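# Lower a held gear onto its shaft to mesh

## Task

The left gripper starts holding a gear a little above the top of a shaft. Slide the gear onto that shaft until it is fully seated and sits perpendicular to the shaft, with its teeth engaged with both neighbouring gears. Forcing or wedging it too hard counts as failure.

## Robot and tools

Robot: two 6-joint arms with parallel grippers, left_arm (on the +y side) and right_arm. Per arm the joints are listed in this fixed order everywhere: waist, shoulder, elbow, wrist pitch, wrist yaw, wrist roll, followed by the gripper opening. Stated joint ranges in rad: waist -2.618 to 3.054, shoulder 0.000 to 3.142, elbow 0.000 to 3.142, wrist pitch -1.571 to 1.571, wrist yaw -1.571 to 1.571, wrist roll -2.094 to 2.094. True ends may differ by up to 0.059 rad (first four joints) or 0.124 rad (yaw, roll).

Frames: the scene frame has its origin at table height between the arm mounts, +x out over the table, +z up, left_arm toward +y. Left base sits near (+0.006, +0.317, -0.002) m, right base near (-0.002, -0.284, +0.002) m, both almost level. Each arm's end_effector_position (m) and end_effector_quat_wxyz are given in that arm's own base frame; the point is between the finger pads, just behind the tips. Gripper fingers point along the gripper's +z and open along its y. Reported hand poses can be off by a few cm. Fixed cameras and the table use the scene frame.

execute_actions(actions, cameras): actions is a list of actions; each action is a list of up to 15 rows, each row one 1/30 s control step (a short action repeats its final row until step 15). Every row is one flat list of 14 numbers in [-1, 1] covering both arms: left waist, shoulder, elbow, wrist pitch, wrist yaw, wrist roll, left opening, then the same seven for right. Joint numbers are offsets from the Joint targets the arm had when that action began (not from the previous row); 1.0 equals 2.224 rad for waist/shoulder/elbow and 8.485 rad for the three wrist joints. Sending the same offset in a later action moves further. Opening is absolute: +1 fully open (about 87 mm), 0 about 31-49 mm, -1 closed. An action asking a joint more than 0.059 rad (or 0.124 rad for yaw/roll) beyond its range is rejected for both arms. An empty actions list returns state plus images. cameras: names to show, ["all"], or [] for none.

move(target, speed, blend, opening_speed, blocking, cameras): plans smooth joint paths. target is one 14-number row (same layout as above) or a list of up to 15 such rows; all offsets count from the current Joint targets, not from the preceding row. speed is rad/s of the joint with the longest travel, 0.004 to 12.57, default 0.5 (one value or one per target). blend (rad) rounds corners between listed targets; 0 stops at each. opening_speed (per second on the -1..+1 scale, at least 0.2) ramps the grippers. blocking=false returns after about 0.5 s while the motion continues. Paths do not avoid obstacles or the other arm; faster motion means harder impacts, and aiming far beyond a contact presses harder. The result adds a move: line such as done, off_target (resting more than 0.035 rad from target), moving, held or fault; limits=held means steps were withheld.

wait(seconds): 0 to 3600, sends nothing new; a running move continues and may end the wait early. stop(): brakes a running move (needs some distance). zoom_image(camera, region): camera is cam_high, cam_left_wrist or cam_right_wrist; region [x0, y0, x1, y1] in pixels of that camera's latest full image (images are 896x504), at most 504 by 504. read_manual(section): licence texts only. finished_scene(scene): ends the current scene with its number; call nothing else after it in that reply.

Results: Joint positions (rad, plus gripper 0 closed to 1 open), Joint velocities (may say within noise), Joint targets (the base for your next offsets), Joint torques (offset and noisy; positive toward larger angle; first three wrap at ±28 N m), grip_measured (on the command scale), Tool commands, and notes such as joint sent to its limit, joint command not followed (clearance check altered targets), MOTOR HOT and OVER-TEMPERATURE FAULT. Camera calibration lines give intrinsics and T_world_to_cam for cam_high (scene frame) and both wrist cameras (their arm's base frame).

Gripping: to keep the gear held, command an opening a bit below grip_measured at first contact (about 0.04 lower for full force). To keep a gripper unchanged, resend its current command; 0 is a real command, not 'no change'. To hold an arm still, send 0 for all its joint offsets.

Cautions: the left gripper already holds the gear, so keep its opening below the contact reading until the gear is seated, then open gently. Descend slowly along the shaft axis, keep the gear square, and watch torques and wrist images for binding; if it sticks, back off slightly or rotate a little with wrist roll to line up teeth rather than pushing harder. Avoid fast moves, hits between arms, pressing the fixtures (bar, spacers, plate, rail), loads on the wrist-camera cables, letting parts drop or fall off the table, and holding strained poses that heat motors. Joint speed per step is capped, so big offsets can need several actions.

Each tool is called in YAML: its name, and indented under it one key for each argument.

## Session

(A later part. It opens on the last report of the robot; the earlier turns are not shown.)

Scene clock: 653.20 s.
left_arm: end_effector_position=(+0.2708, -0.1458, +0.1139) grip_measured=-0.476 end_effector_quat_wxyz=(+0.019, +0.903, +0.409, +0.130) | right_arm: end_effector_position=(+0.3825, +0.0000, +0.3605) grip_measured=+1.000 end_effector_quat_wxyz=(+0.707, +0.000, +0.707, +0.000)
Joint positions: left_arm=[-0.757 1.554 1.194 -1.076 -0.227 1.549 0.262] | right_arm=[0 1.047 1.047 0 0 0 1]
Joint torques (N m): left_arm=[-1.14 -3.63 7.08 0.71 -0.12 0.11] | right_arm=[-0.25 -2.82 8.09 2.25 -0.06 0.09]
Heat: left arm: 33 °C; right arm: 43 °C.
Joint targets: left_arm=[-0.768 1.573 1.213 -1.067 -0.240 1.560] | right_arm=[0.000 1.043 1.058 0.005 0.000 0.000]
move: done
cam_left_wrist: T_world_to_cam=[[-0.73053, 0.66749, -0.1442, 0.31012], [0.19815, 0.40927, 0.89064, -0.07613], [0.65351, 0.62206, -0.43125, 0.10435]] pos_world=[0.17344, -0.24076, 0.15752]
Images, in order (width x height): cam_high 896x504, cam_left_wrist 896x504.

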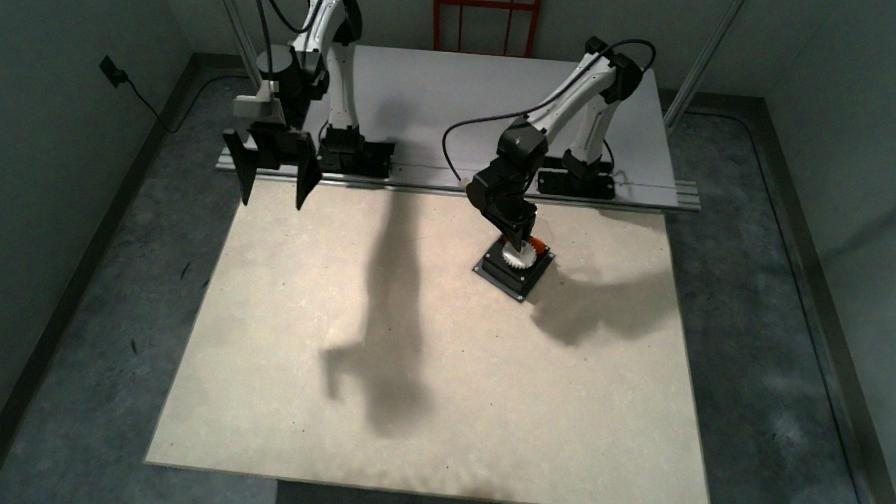

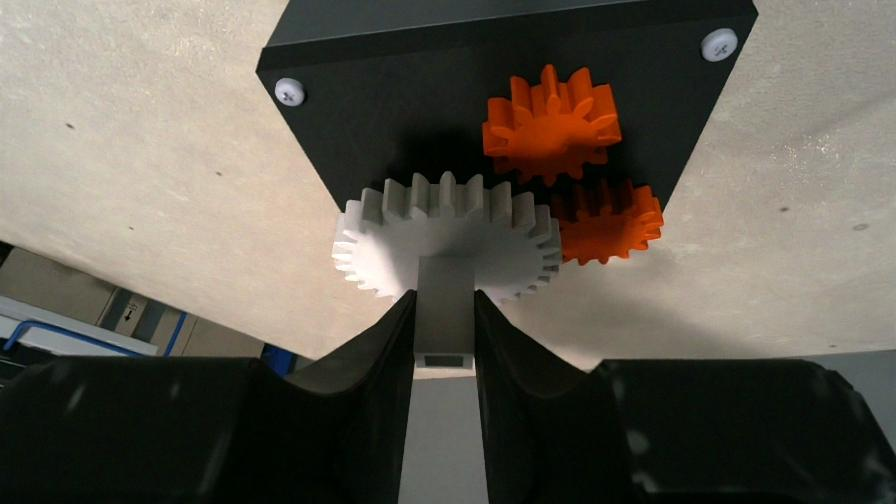

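move:
  target: [0,0.0054,-0.0261,0.0028,0,0,-1,0,0,0,0,0,0,1]
  speed: 0.04
  cameras: ["cam_left_wrist","cam_high"]

zoom_image:
  camera: "cam_left_wrist"
  region: [320, 60, 680, 370]

zoom_image:
  camera: "cam_high"
  region: [495, 225, 555, 285]

Scene clock: 680.37 s.
left_arm: end_effector_position=(+0.2708, -0.1434, +0.1078) grip_measured=-0.476 end_effector_quat_wxyz=(+0.009, +0.903, +0.407, +0.135) | right_arm: end_effector_position=(+0.3825, +0.0000, +0.3605) grip_measured=+1.000 end_effector_quat_wxyz=(+0.707, +0.000, +0.707, +0.000)
Joint positions: left_arm=[-0.761 1.563 1.175 -1.061 -0.244 1.549 0.262] | right_arm=[0 1.047 1.047 0 0 0 1]
Joint torques (N m): left_arm=[-0.72 -3.48 3.84 0.77 0.09 0.09] | right_arm=[-0.25 -2.81 8.09 2.25 -0.06 0.09]
Heat: left arm: 34 °C; right arm: 43 °C.
Joint targets: left_arm=[-0.768 1.585 1.155 -1.043 -0.240 1.560] | right_arm=[0.000 1.043 1.058 0.005 0.000 0.000]
move: done
cam_left_wrist: T_world_to_cam=[[-0.72977, 0.67106, -0.13083, 0.30654], [0.19743, 0.39005, 0.89938, -0.07517], [0.65457, 0.63051, -0.41713, 0.0996]] pos_world=[0.17335, -0.23919, 0.14926]
Images, in order (width x height): cam_high 896x504, cam_left_wrist 896x504.

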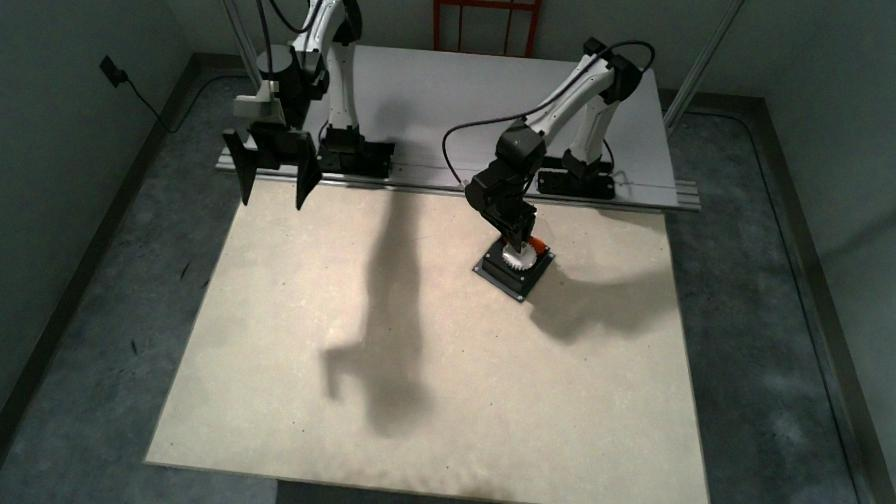

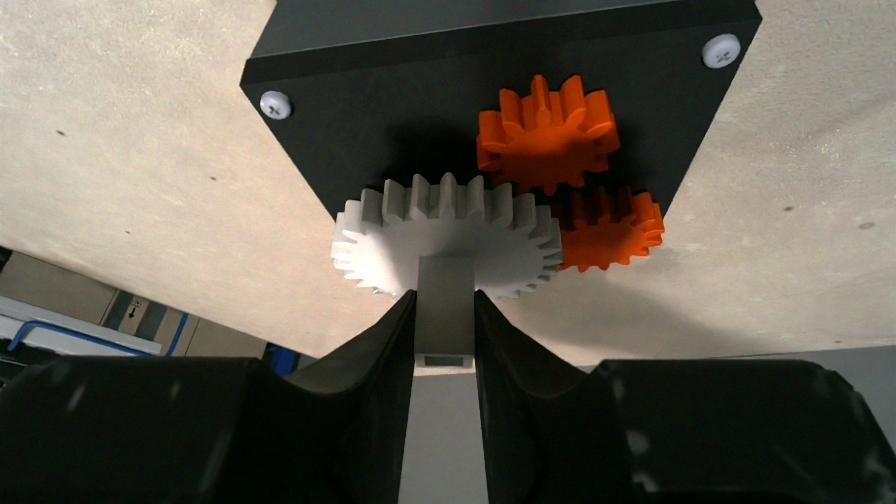

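Scaled by 1.400 from the camera's image (finer frame: 1280x720).

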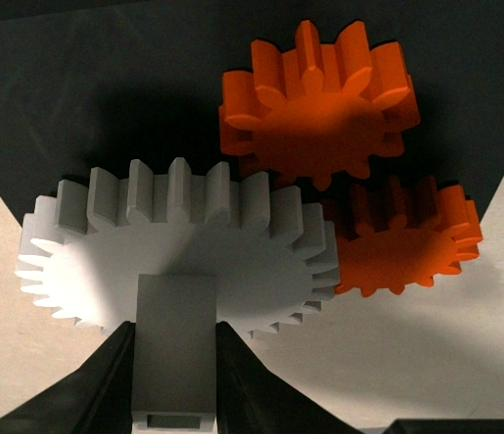

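Scaled by 8.400 from the camera's image (finer frame: 1280x720).

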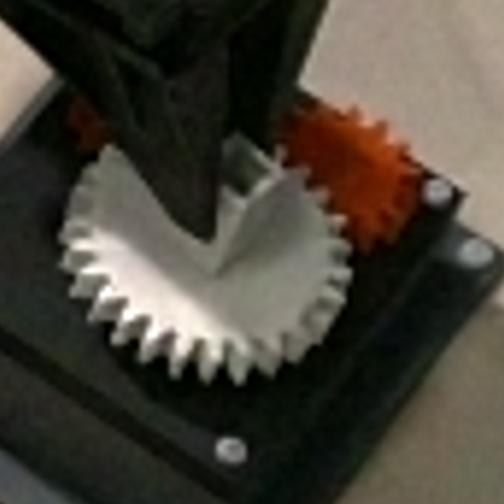

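move:
  target: [0,0.003,-0.011,0.0017,0,0,-1,0,0,0,0,0,0,1]
  speed: 0.04

Scene clock: 686.67 s.
left_arm: end_effector_position=(+0.2710, -0.1431, +0.1070) grip_measured=-0.476 end_effector_quat_wxyz=(+0.006, +0.904, +0.403, +0.142) | right_arm: end_effector_position=(+0.3825, +0.0000, +0.3605) grip_measured=+1.000 end_effector_quat_wxyz=(+0.707, +0.000, +0.707, +0.000)
Joint positions: left_arm=[-0.768 1.563 1.167 -1.054 -0.259 1.551 0.262] | right_arm=[0 1.047 1.047 0 0 0 1]
Joint torques (N m): left_arm=[-0.05 -2.89 2.67 0.84 0.25 0.05] | right_arm=[-0.25 -2.82 8.1 2.25 -0.06 0.09]
Heat: left arm: 34 °C; right arm: 43 °C.
Joint targets: left_arm=[-0.768 1.592 1.130 -1.029 -0.240 1.560] | right_arm=[0.000 1.043 1.058 0.005 0.000 0.000]
move: off_target (left_arm); left_arm: the elbow is farthest, 0.036 rad from its target

move:
  target:
    - [0,0.0043,0.0036,0,0,-0.0094,-1,0,0,0,0,0,0,1]
    - [0,0.0085,0.0078,0,0,-0.0165,-1,0,0,0,0,0,0,1]
  speed: 0.05
  blend: [0.01,0]
  cameras: ["cam_left_wrist"]

zoom_image:
  camera: "cam_left_wrist"
  region: [320, 60, 680, 370]

Scene clock: 702.17 s.
left_arm: end_effector_position=(+0.2706, -0.1426, +0.1077) grip_measured=-0.476 end_effector_quat_wxyz=(+0.018, +0.883, +0.445, +0.148) | right_arm: end_effector_position=(+0.3825, +0.0000, +0.3605) grip_measured=+1.000 end_effector_quat_wxyz=(+0.707, +0.000, +0.707, +0.000)
Joint positions: left_arm=[-0.772 1.563 1.167 -1.041 -0.269 1.455 0.262] | right_arm=[0 1.047 1.047 0 0 0 1]
Joint torques (N m): left_arm=[0.31 -1.51 3.97 0.75 0.36 -0.41] | right_arm=[-0.25 -2.82 8.1 2.25 -0.06 0.1]
Heat: left arm: 33 °C; right arm: 43 °C.
Joint targets: left_arm=[-0.768 1.610 1.147 -1.029 -0.240 1.421] | right_arm=[0.000 1.043 1.058 0.005 0.000 0.000]
move: off_target (left_arm); left_arm: the shoulder is farthest, 0.048 rad from its target
cam_left_wrist: T_world_to_cam=[[-0.77666, 0.60747, -0.16669, 0.31331], [0.13295, 0.41674, 0.89925, -0.05407], [0.61573, 0.67625, -0.40443, 0.11481]] pos_world=[0.17983, -0.24543, 0.14728]

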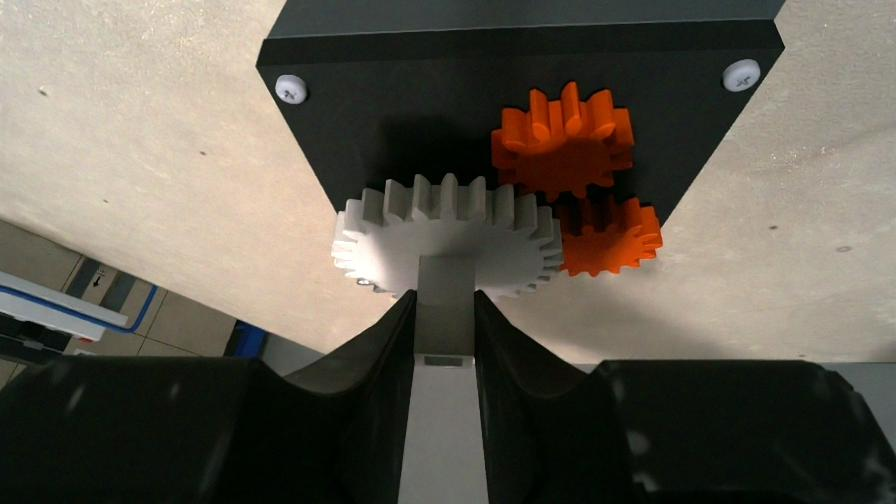

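Scaled by 1.400 from the camera's image (finer frame: 1280x720).

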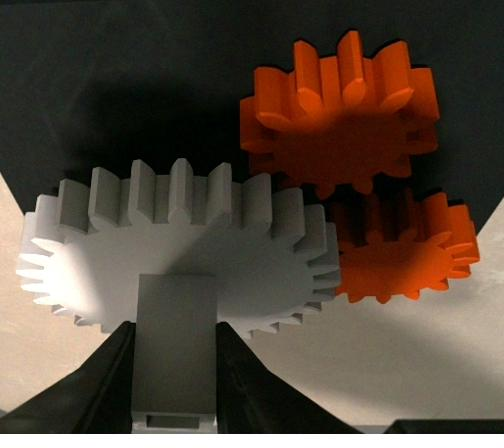

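move:
  target: [0,0.004,0.004,0,0,-0.013,-1,0,0,0,0,0,0,1]
  speed: 0.05

Scene clock: 716.23 s.
left_arm: end_effector_position=(+0.2703, -0.1424, +0.1084) grip_measured=-0.475 end_effector_quat_wxyz=(+0.027, +0.859, +0.489, +0.150) | right_arm: end_effector_position=(+0.3825, +0.0000, +0.3605) grip_measured=+1.000 end_effector_quat_wxyz=(+0.707, +0.000, +0.707, +0.000)
Joint positions: left_arm=[-0.772 1.572 1.18 -1.039 -0.273 1.353 0.263] | right_arm=[0 1.047 1.047 0 0 0 1]
Joint torques (N m): left_arm=[0.27 -1.58 3.73 0.78 0.4 -0.48] | right_arm=[-0.25 -2.82 8.09 2.25 -0.07 0.09]
Heat: left arm: 32 °C; right arm: 43 °C.
Joint targets: left_arm=[-0.768 1.620 1.156 -1.029 -0.240 1.310] | right_arm=[0.000 1.043 1.058 0.005 0.000 0.000]
move: off_target (left_arm); left_arm: the shoulder is farthest, 0.047 rad from its target

move:
  target: [0,0,0,0,0,0,-0.15,0,0,0,0,0,0,1]
  opening_speed: 0.5
  cameras: ["cam_left_wrist","cam_high"]

zoom_image:
  camera: "cam_left_wrist"
  region: [320, 60, 680, 370]

zoom_image:
  camera: "cam_high"
  region: [495, 225, 555, 285]

Scene clock: 727.43 s.
left_arm: end_effector_position=(+0.2705, -0.1449, +0.0975) grip_measured=-0.151 end_effector_quat_wxyz=(+0.024, +0.854, +0.499, +0.144) | right_arm: end_effector_position=(+0.3825, +0.0000, +0.3605) grip_measured=+1.000 end_effector_quat_wxyz=(+0.707, +0.000, +0.707, +0.000)
Joint positions: left_arm=[-0.772 1.6 1.17 -1.015 -0.264 1.329 0.425] | right_arm=[0 1.047 1.047 0 0 0 1]
Joint torques (N m): left_arm=[0.13 -4.08 4.44 0.51 0.32 -0.24] | right_arm=[-0.25 -2.82 8.1 2.25 -0.06 0.1]
Heat: left arm: 32 °C; right arm: 43 °C.
Joint targets: left_arm=[-0.768 1.620 1.157 -1.029 -0.240 1.310] | right_arm=[0.000 1.043 1.058 0.005 0.000 0.000]
move: done
cam_left_wrist: T_world_to_cam=[[-0.84298, 0.50394, -0.18822, 0.31797], [0.07657, 0.45873, 0.88527, -0.02131], [0.53247, 0.73185, -0.42529, 0.14488]] pos_world=[0.19253, -0.2565, 0.14033]
Images, in order (width x height): cam_high 896x504, cam_left_wrist 896x504.

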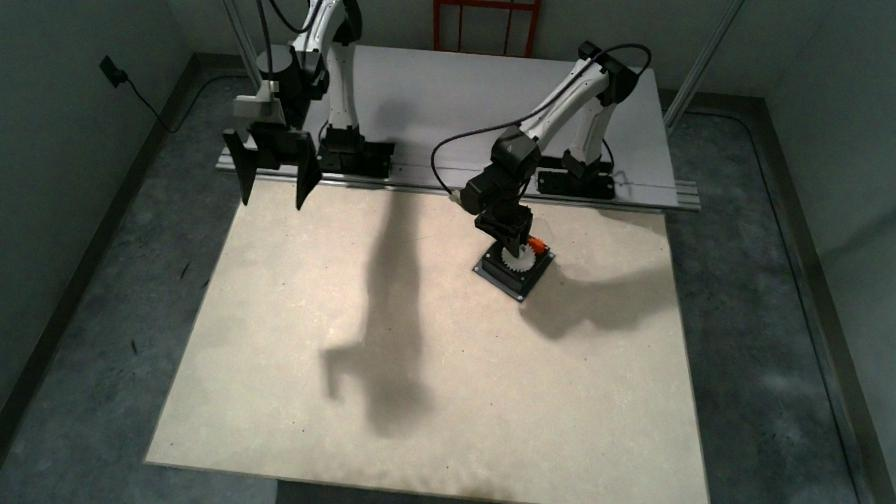

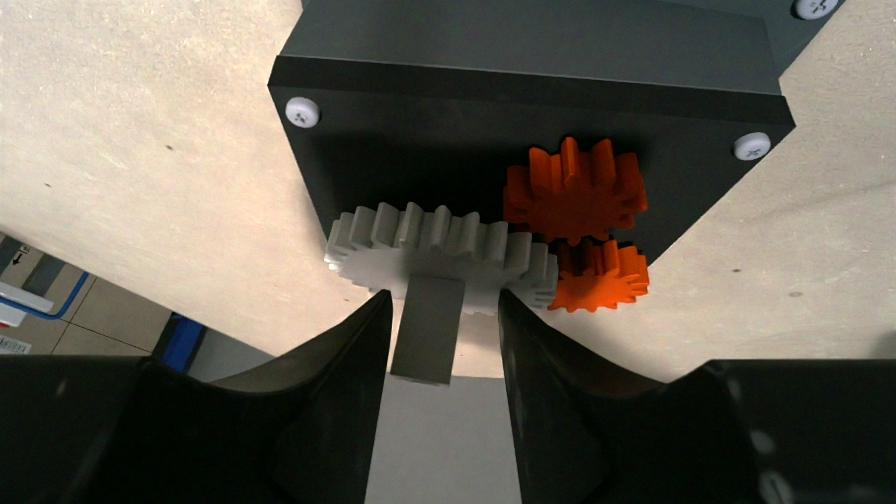

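Scaled by 1.400 from the camera's image (finer frame: 1280x720).

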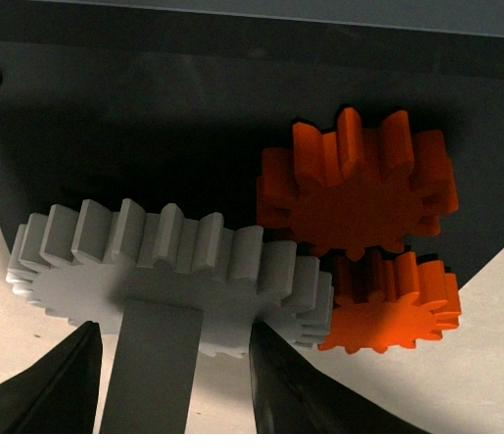

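Scaled by 8.400 from the camera's image (finer frame: 1280x720).

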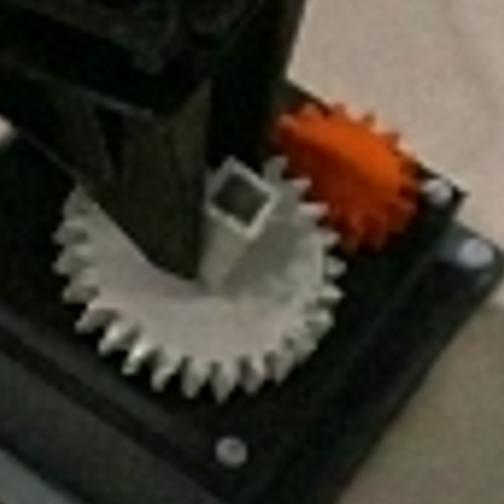

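move:
  target:
    - [0,-0.0067,0.0598,-0.0143,0,0,-0.15,0,0,0,0,0,0,1]
    - [0.0531,-0.036,0.116,-0.0308,0.0242,0.0189,-0.15,0,0,0,0,0,0,1]
  speed: [0.1,0.25]
  blend: [0.01,0]
  cameras: ["cam_left_wrist","cam_high"]

zoom_image:
  camera: "cam_left_wrist"
  region: [320, 60, 680, 370]

zoom_image:
  camera: "cam_high"
  region: [495, 225, 555, 285]

Scene clock: 762.00 s.
left_arm: end_effector_position=(+0.2645, -0.1430, +0.1477) grip_measured=-0.150 end_effector_quat_wxyz=(+0.049, +0.868, +0.492, +0.044) | right_arm: end_effector_position=(+0.3825, +0.0000, +0.3605) grip_measured=+1.000 end_effector_quat_wxyz=(+0.707, +0.000, +0.707, +0.000)
Joint positions: left_arm=[-0.66 1.568 1.392 -1.272 -0.045 1.454 0.425] | right_arm=[0 1.047 1.047 0 0 0 1]
Joint torques (N m): left_arm=[0.73 -7.39 7.35 0.45 0.28 0.14] | right_arm=[-0.25 -2.81 8.09 2.25 -0.06 0.09]
Heat: left arm: 33 °C; right arm: 43 °C.
Joint targets: left_arm=[-0.650 1.540 1.414 -1.290 -0.035 1.471] | right_arm=[0.000 1.043 1.058 0.005 0.000 0.000]
move: done
cam_left_wrist: T_world_to_cam=[[-0.84729, 0.51431, -0.13265, 0.3158], [0.22166, 0.56935, 0.79165, -0.07484], [0.48267, 0.64135, -0.59641, 0.19357]] pos_world=[0.19073, -0.24395, 0.21659]
Images, in order (width x height): cam_high 896x504, cam_left_wrist 896x504.

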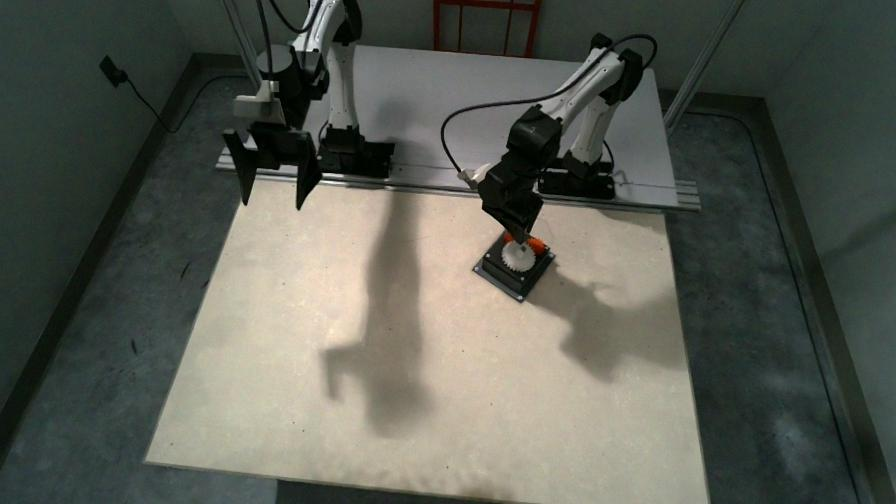

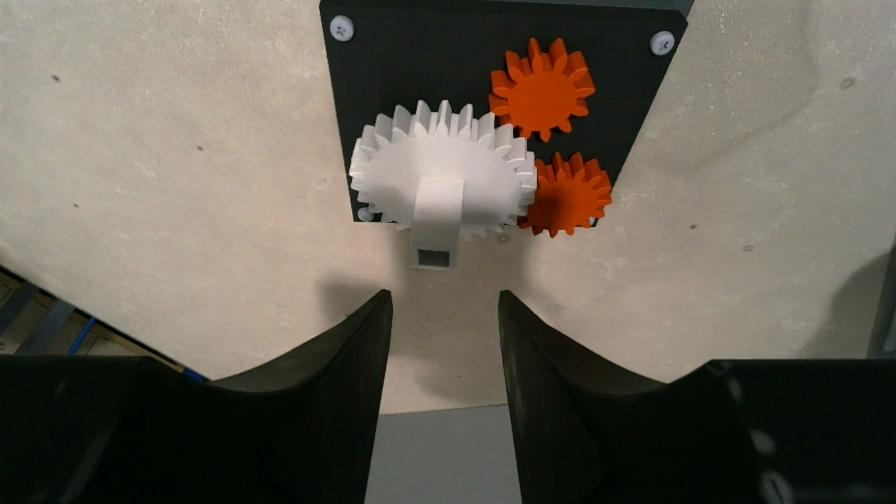

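Scaled by 1.400 from the camera's image (finer frame: 1280x720).

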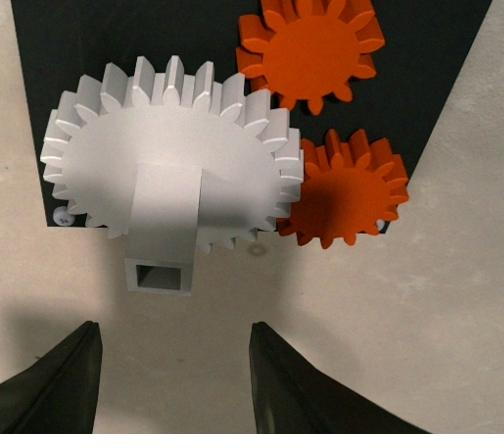

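Scaled by 8.400 from the camera's image (finer frame: 1280x720).

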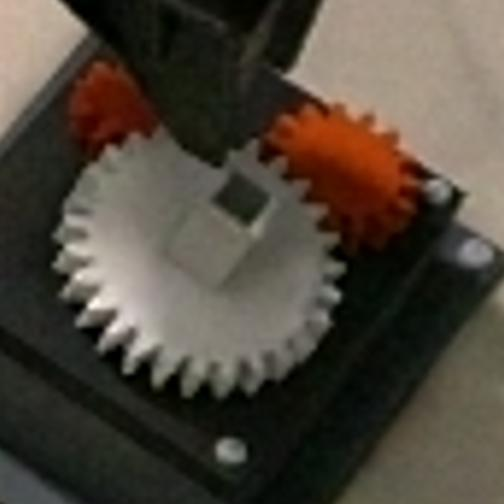

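zoom_image:
  camera: "cam_left_wrist"
  region: [460, 20, 630, 250]

zoom_image:
  camera: "cam_left_wrist"
  region: [340, 80, 550, 280]

Scaled by 2.191 from the camera's image (finer frame: 1280x720).

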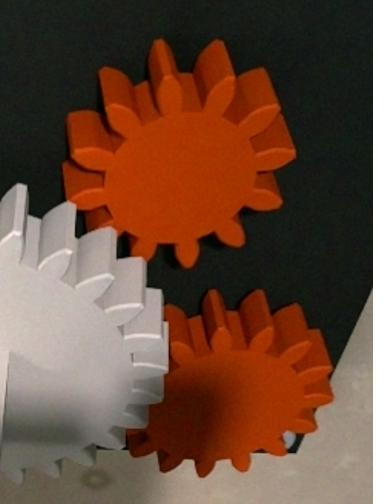

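Scaled by 2.400 from the camera's image (finer frame: 1280x720).

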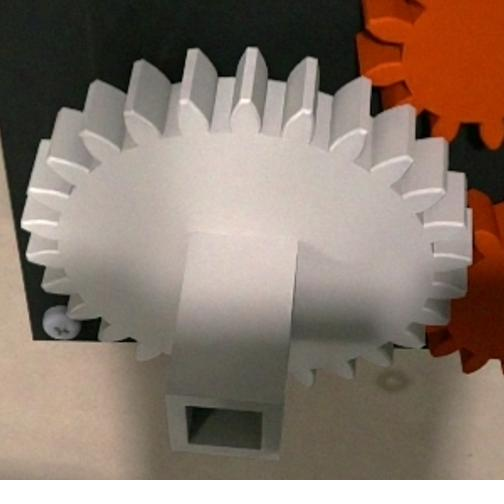

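move:
  target: [0.0117,0.0261,-0.0737,0.021,0.00094,0.0032,-0.15,0,0,0,0,0,0,1]
  speed: 0.12
  cameras: ["cam_left_wrist"]

zoom_image:
  camera: "cam_left_wrist"
  region: [320, 100, 680, 400]

Scene clock: 805.20 s.
left_arm: end_effector_position=(+0.2716, -0.1402, +0.1111) grip_measured=-0.150 end_effector_quat_wxyz=(+0.051, +0.869, +0.491, +0.043) | right_arm: end_effector_position=(+0.3825, +0.0000, +0.3605) grip_measured=+1.000 end_effector_quat_wxyz=(+0.707, +0.000, +0.707, +0.000)
Joint positions: left_arm=[-0.634 1.581 1.261 -1.124 -0.036 1.481 0.425] | right_arm=[0 1.047 1.047 0 0 0 1]
Joint torques (N m): left_arm=[0.8 -4.04 4.67 0.73 0.3 0.14] | right_arm=[-0.27 -2.81 8.1 2.25 -0.06 0.09]
Heat: left arm: 35 °C; right arm: 44 °C.
Joint targets: left_arm=[-0.624 1.597 1.251 -1.112 -0.027 1.498] | right_arm=[0.000 1.043 1.058 0.005 0.000 0.000]
move: done
cam_left_wrist: T_world_to_cam=[[-0.8464, 0.51529, -0.13447, 0.31565], [0.22367, 0.57312, 0.78836, -0.04865], [0.48329, 0.63719, -0.60035, 0.1662]] pos_world=[0.19773, -0.24067, 0.18058]

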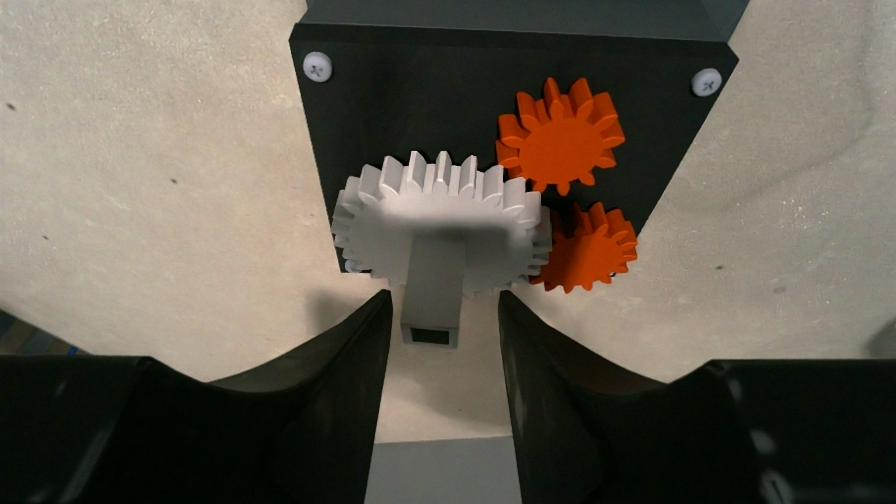

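Scaled by 1.400 from the camera's image (finer frame: 1280x720).

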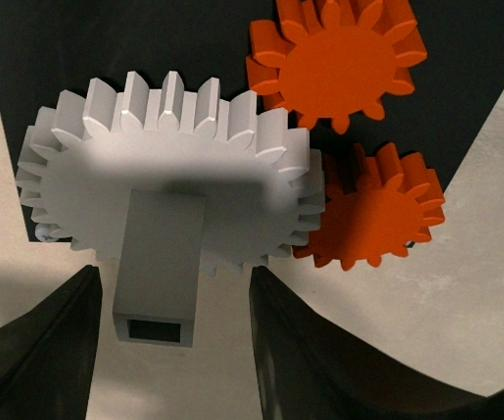

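move:
  target: [0,0,0,0,0,0,-1,0,0,0,0,0,0,1]
  opening_speed: 0.5
  cameras: ["cam_left_wrist","cam_high"]

zoom_image:
  camera: "cam_left_wrist"
  region: [320, 100, 680, 400]

zoom_image:
  camera: "cam_high"
  region: [495, 225, 555, 285]

Scene clock: 811.07 s.
left_arm: end_effector_position=(+0.2742, -0.1421, +0.1115) grip_measured=-0.470 end_effector_quat_wxyz=(+0.056, +0.869, +0.490, +0.045) | right_arm: end_effector_position=(+0.3825, +0.0000, +0.3605) grip_measured=+1.000 end_effector_quat_wxyz=(+0.707, +0.000, +0.707, +0.000)
Joint positions: left_arm=[-0.634 1.581 1.261 -1.111 -0.036 1.484 0.265] | right_arm=[0 1.047 1.047 0 0 0 1]
Joint torques (N m): left_arm=[0.76 -3.96 4.75 0.65 0.33 0.13] | right_arm=[-0.25 -2.81 8.09 2.25 -0.07 0.09]
Heat: left arm: 35 °C; right arm: 44 °C.
Joint targets: left_arm=[-0.624 1.597 1.251 -1.112 -0.027 1.498] | right_arm=[0.000 1.043 1.058 0.005 0.000 0.000]
move: done
cam_left_wrist: T_world_to_cam=[[-0.84361, 0.5165, -0.1468, 0.31965], [0.2171, 0.57814, 0.78652, -0.04583], [0.49111, 0.63164, -0.59986, 0.16338]] pos_world=[0.19937, -0.2418, 0.18098]
Images, in order (width x height): cam_high 896x504, cam_left_wrist 896x504.

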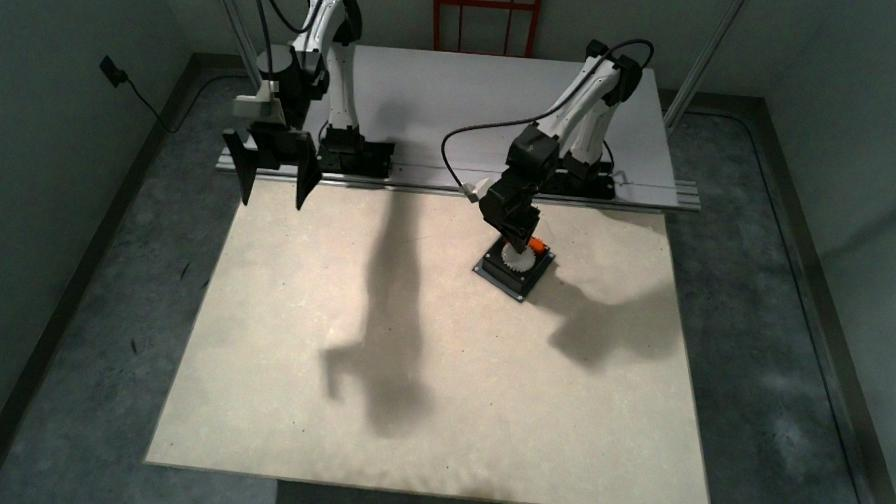

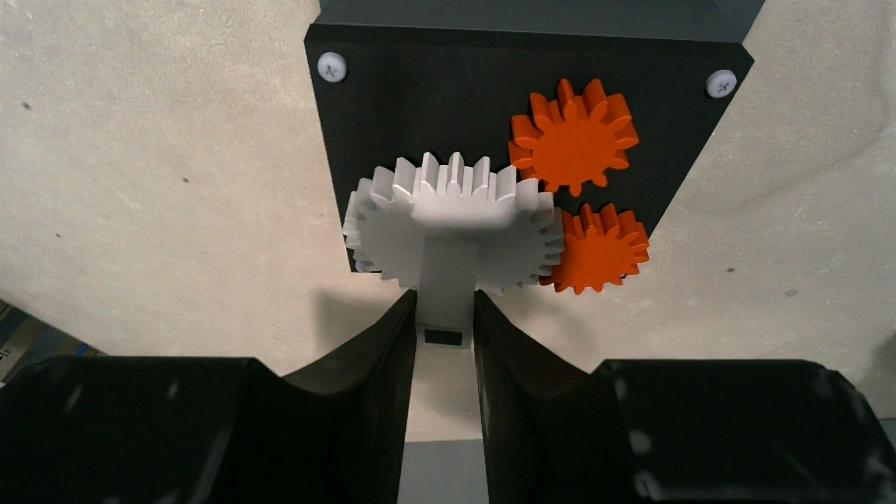

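Scaled by 1.400 from the camera's image (finer frame: 1280x720).

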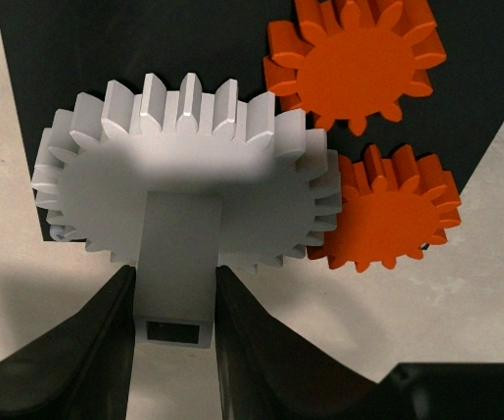

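Scaled by 8.400 from the camera's image (finer frame: 1280x720).

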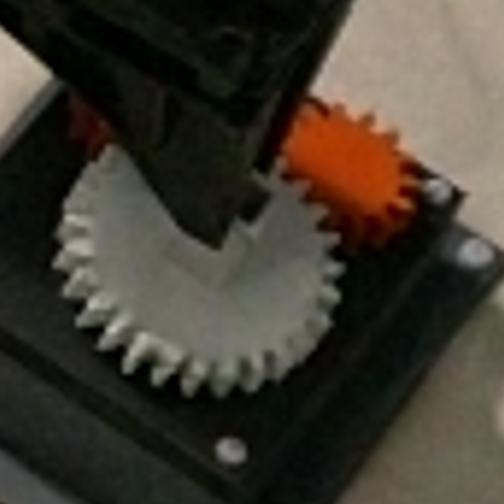

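move:
  target: [0,-0.0279,0.0108,-0.0062,0,0,-1,0,0,0,0,0,0,1]
  speed: 0.06
  cameras: ["cam_left_wrist","cam_high"]

zoom_image:
  camera: "cam_left_wrist"
  region: [320, 100, 680, 400]

zoom_image:
  camera: "cam_high"
  region: [495, 225, 555, 285]

Scene clock: 819.73 s.
left_arm: end_effector_position=(+0.2727, -0.1411, +0.1149) grip_measured=-0.470 end_effector_quat_wxyz=(+0.059, +0.869, +0.489, +0.046) | right_arm: end_effector_position=(+0.3825, +0.0000, +0.3605) grip_measured=+1.000 end_effector_quat_wxyz=(+0.707, +0.000, +0.707, +0.000)
Joint positions: left_arm=[-0.634 1.568 1.261 -1.119 -0.036 1.486 0.265] | right_arm=[0 1.047 1.047 0 0 0 1]
Joint torques (N m): left_arm=[0.81 -7.86 6.67 0.21 0.3 0.1] | right_arm=[-0.24 -2.82 8.1 2.25 -0.06 0.09]
Heat: left arm: 34 °C; right arm: 44 °C.
Joint targets: left_arm=[-0.624 1.535 1.275 -1.164 -0.027 1.498] | right_arm=[0.000 1.043 1.058 0.005 0.000 0.000]
move: off_target (left_arm); left_arm: the wrist pitch is farthest, 0.046 rad from its target
cam_left_wrist: T_world_to_cam=[[-0.84196, 0.51769, -0.15201, 0.31868], [0.21492, 0.58021, 0.7856, -0.04778], [0.49489, 0.62877, -0.59977, 0.16406]] pos_world=[0.19739, -0.24042, 0.18438]
Images, in order (width x height): cam_high 896x504, cam_left_wrist 896x504.

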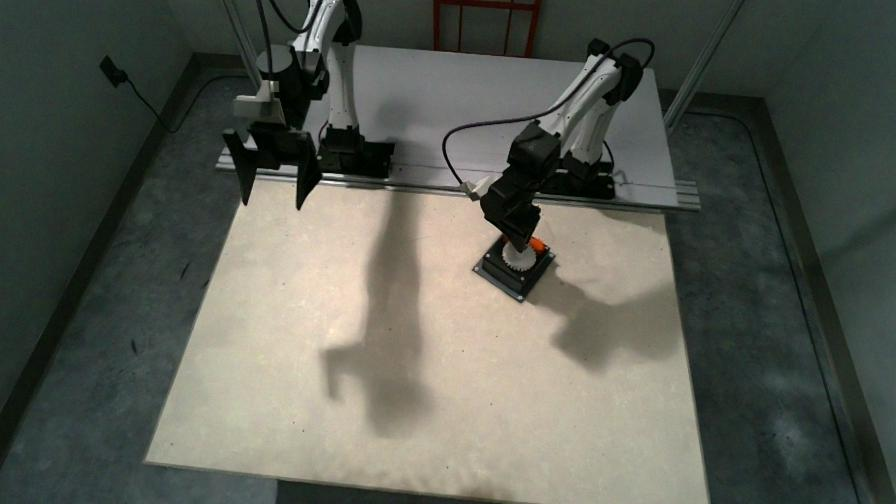

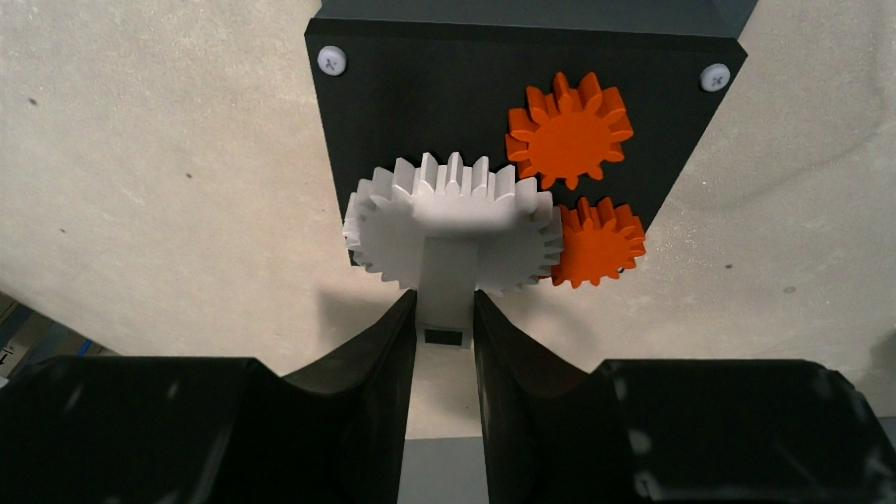

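Scaled by 1.400 from the camera's image (finer frame: 1280x720).

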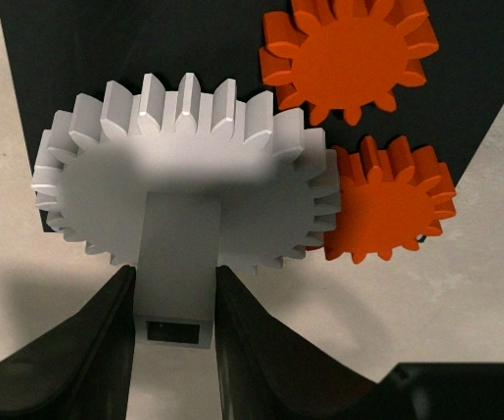

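Scaled by 8.400 from the camera's image (finer frame: 1280x720).

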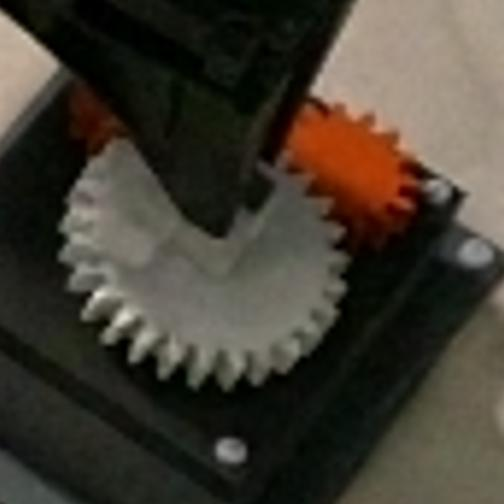

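move:
  target: [0,-0.0166,-0.0319,0.0124,0,0,-1,0,0,0,0,0,0,1]
  speed: 0.06
  cameras: ["cam_left_wrist","cam_high"]

zoom_image:
  camera: "cam_left_wrist"
  region: [320, 100, 680, 400]

zoom_image:
  camera: "cam_high"
  region: [495, 225, 555, 285]

Scene clock: 835.20 s.
left_arm: end_effector_position=(+0.2725, -0.1409, +0.1138) grip_measured=-0.470 end_effector_quat_wxyz=(+0.077, +0.868, +0.488, +0.054) | right_arm: end_effector_position=(+0.3825, +0.0000, +0.3605) grip_measured=+1.000 end_effector_quat_wxyz=(+0.707, +0.000, +0.707, +0.000)
Joint positions: left_arm=[-0.634 1.53 1.214 -1.069 -0.036 1.486 0.265] | right_arm=[0 1.047 1.047 0 0 0 1]
Joint torques (N m): left_arm=[0.8 -7.43 4.86 0.81 0.28 0.09] | right_arm=[-0.24 -2.81 8.1 2.25 -0.06 0.1]
Heat: left arm: 34 °C; right arm: 44 °C.
Joint targets: left_arm=[-0.624 1.499 1.204 -1.059 -0.027 1.498] | right_arm=[0.000 1.043 1.058 0.005 0.000 0.000]
move: done
cam_left_wrist: T_world_to_cam=[[-0.8362, 0.51397, -0.19133, 0.32059], [0.18989, 0.59862, 0.7782, -0.0367], [0.5145, 0.6144, -0.59816, 0.15593]] pos_world=[0.19482, -0.23861, 0.18317]
Images, in order (width x height): cam_high 896x504, cam_left_wrist 896x504.

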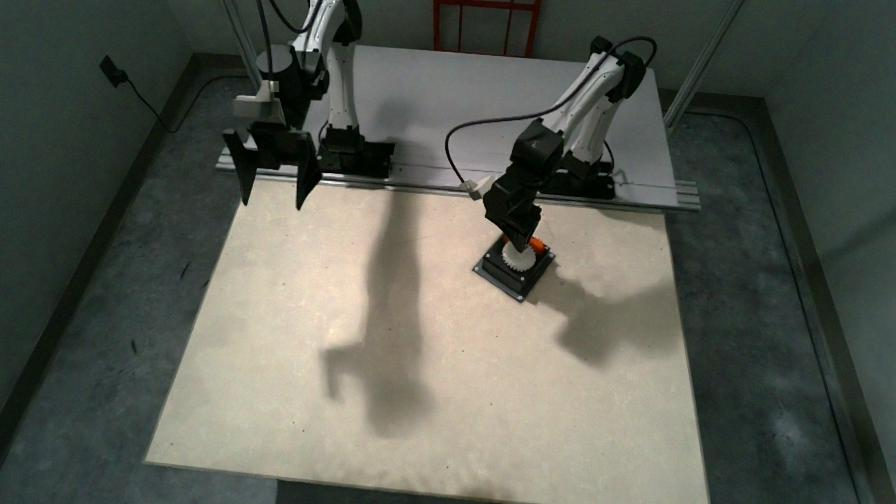

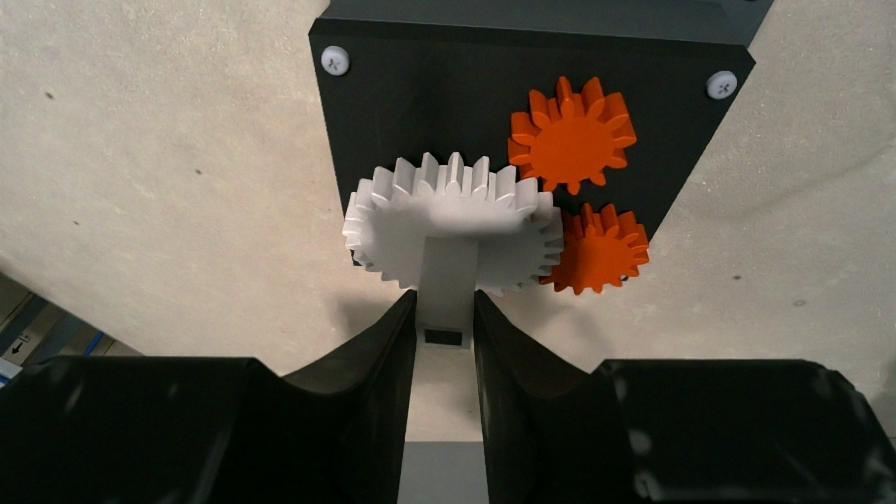

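Scaled by 1.400 from the camera's image (finer frame: 1280x720).

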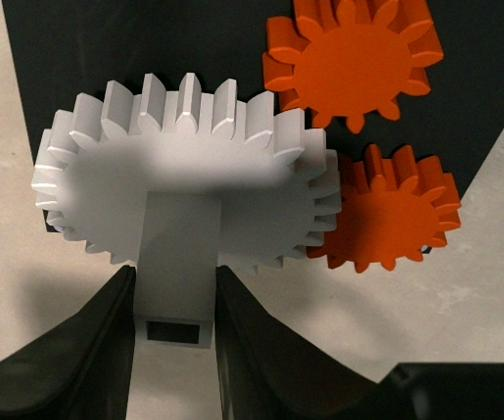

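Scaled by 8.400 from the camera's image (finer frame: 1280x720).

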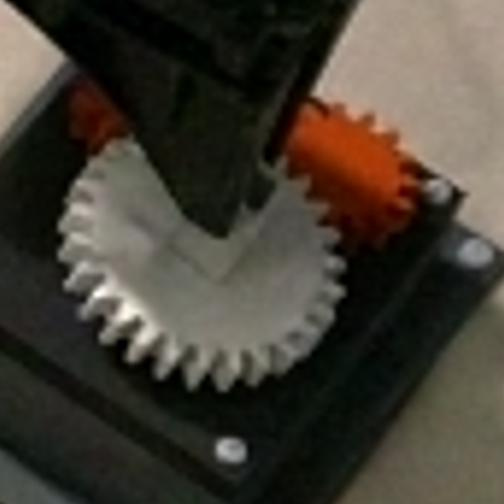

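move:
  target:
    - [0,0.022,0,0.001,0,-0.002,-1,0,0,0,0,0,0,1]
    - [0,0.0285,0,0.0020,0,-0.0145,-1,0,0,0,0,0,0,1]
  speed: 0.04
  blend: [0.005,0]
  cameras: ["cam_left_wrist"]

zoom_image:
  camera: "cam_left_wrist"
  region: [320, 100, 680, 400]

Scene clock: 845.70 s.
left_arm: end_effector_position=(+0.2729, -0.1419, +0.1106) grip_measured=-0.470 end_effector_quat_wxyz=(+0.083, +0.843, +0.528, +0.052) | right_arm: end_effector_position=(+0.3825, +0.0000, +0.3605) grip_measured=+1.000 end_effector_quat_wxyz=(+0.707, +0.000, +0.707, +0.000)
Joint positions: left_arm=[-0.634 1.541 1.214 -1.049 -0.035 1.392 0.265] | right_arm=[0 1.047 1.047 0 0 0 1]
Joint torques (N m): left_arm=[0.79 -3.45 4.82 0.81 0.31 -0.23] | right_arm=[-0.25 -2.81 8.1 2.25 -0.06 0.09]
Heat: left arm: 34 °C; right arm: 44 °C.
Joint targets: left_arm=[-0.624 1.562 1.203 -1.042 -0.027 1.375] | right_arm=[0.000 1.043 1.058 0.005 0.000 0.000]
move: done
cam_left_wrist: T_world_to_cam=[[-0.87997, 0.4307, -0.20037, 0.32199], [0.13427, 0.63013, 0.76479, -0.01251], [0.45566, 0.64609, -0.61233, 0.17648]] pos_world=[0.20461, -0.24482, 0.18215]

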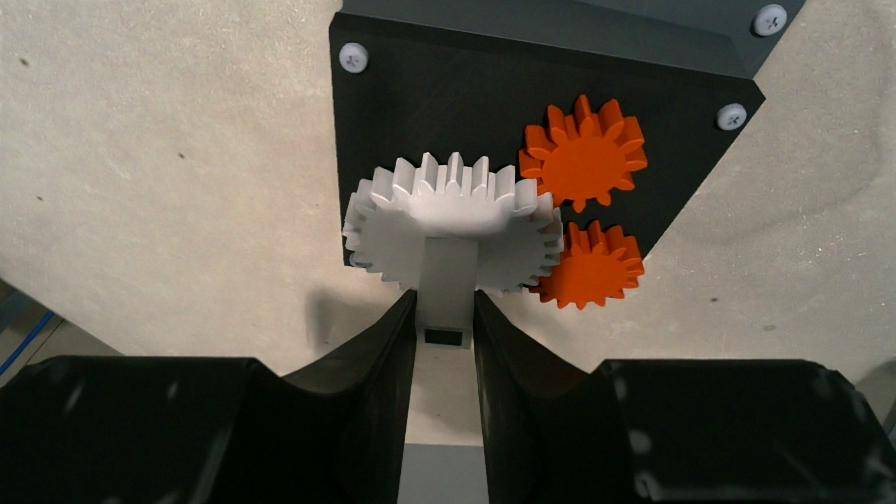

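Scaled by 1.400 from the camera's image (finer frame: 1280x720).

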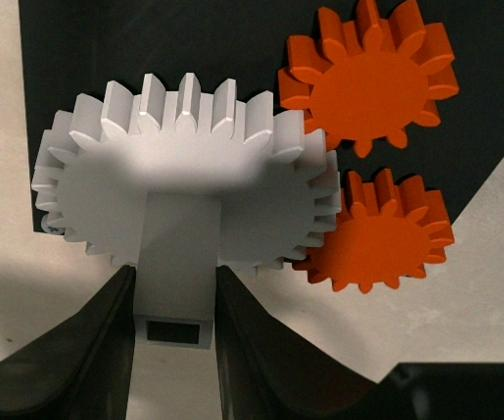

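move:
  target: [0,0.008,0,0.0015,0,-0.0095,-1,0,0,0,0,0,0,1]
  speed: 0.04
  cameras: ["cam_left_wrist","cam_high"]

zoom_image:
  camera: "cam_left_wrist"
  region: [320, 100, 680, 400]

zoom_image:
  camera: "cam_high"
  region: [495, 225, 555, 285]

Scene clock: 855.60 s.
left_arm: end_effector_position=(+0.2734, -0.1429, +0.1064) grip_measured=-0.470 end_effector_quat_wxyz=(+0.086, +0.822, +0.561, +0.050) | right_arm: end_effector_position=(+0.3825, +0.0000, +0.3605) grip_measured=+1.000 end_effector_quat_wxyz=(+0.707, +0.000, +0.707, +0.000)
Joint positions: left_arm=[-0.634 1.556 1.214 -1.032 -0.037 1.314 0.265] | right_arm=[0 1.047 1.047 0 0 0 1]
Joint torques (N m): left_arm=[0.92 -3.43 4.9 0.79 0.32 -0.24] | right_arm=[-0.25 -2.81 8.1 2.25 -0.07 0.09]
Heat: left arm: 34 °C; right arm: 44 °C.
Joint targets: left_arm=[-0.624 1.580 1.203 -1.029 -0.027 1.294] | right_arm=[0.000 1.043 1.058 0.005 0.000 0.000]
move: done
cam_left_wrist: T_world_to_cam=[[-0.91119, 0.35889, -0.2023, 0.32055], [0.08819, 0.64959, 0.75515, 0.00759], [0.40243, 0.67025, -0.62356, 0.19359]] pos_world=[0.21351, -0.24973, 0.17983]
Images, in order (width x height): cam_high 896x504, cam_left_wrist 896x504.

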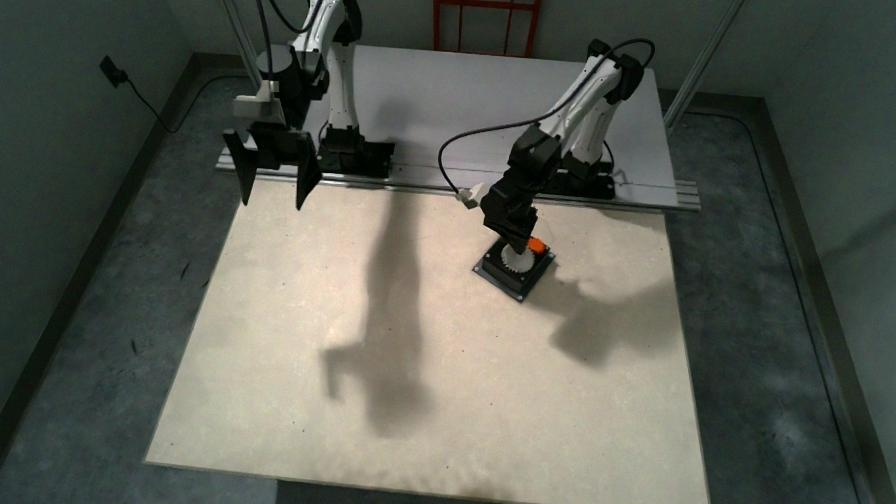

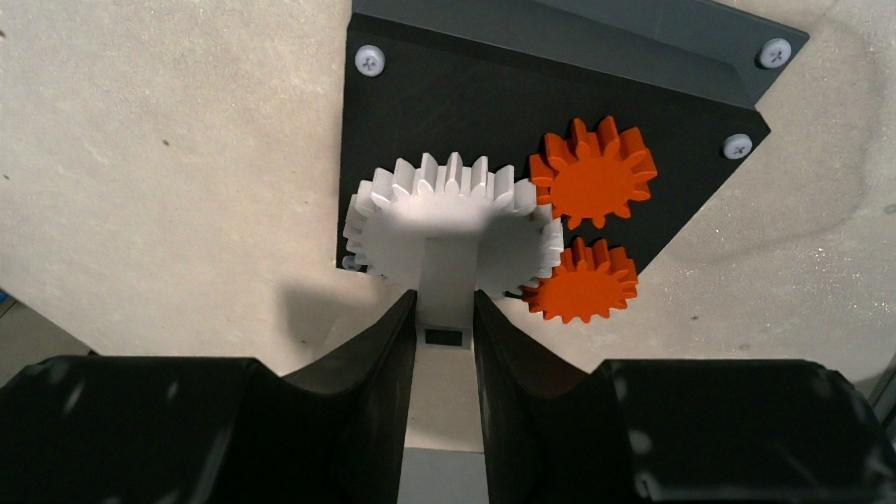

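Scaled by 1.400 from the camera's image (finer frame: 1280x720).

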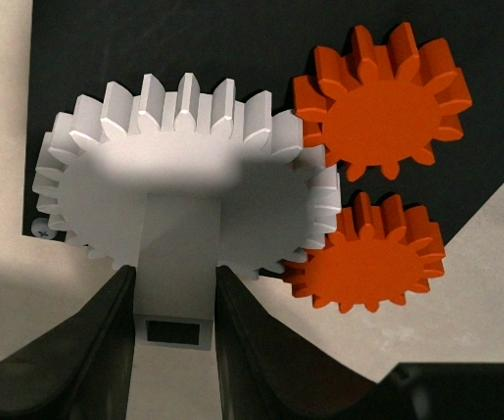

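Scaled by 8.400 from the camera's image (finer frame: 1280x720).

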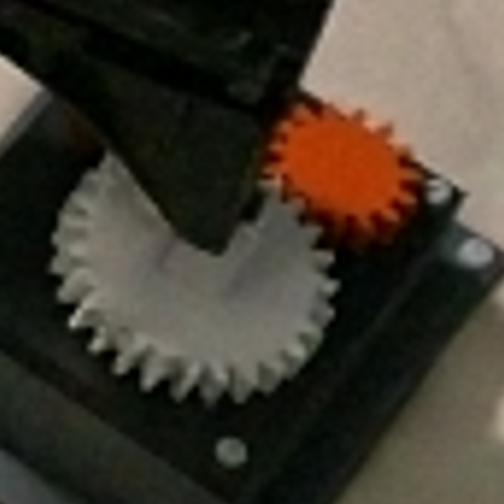

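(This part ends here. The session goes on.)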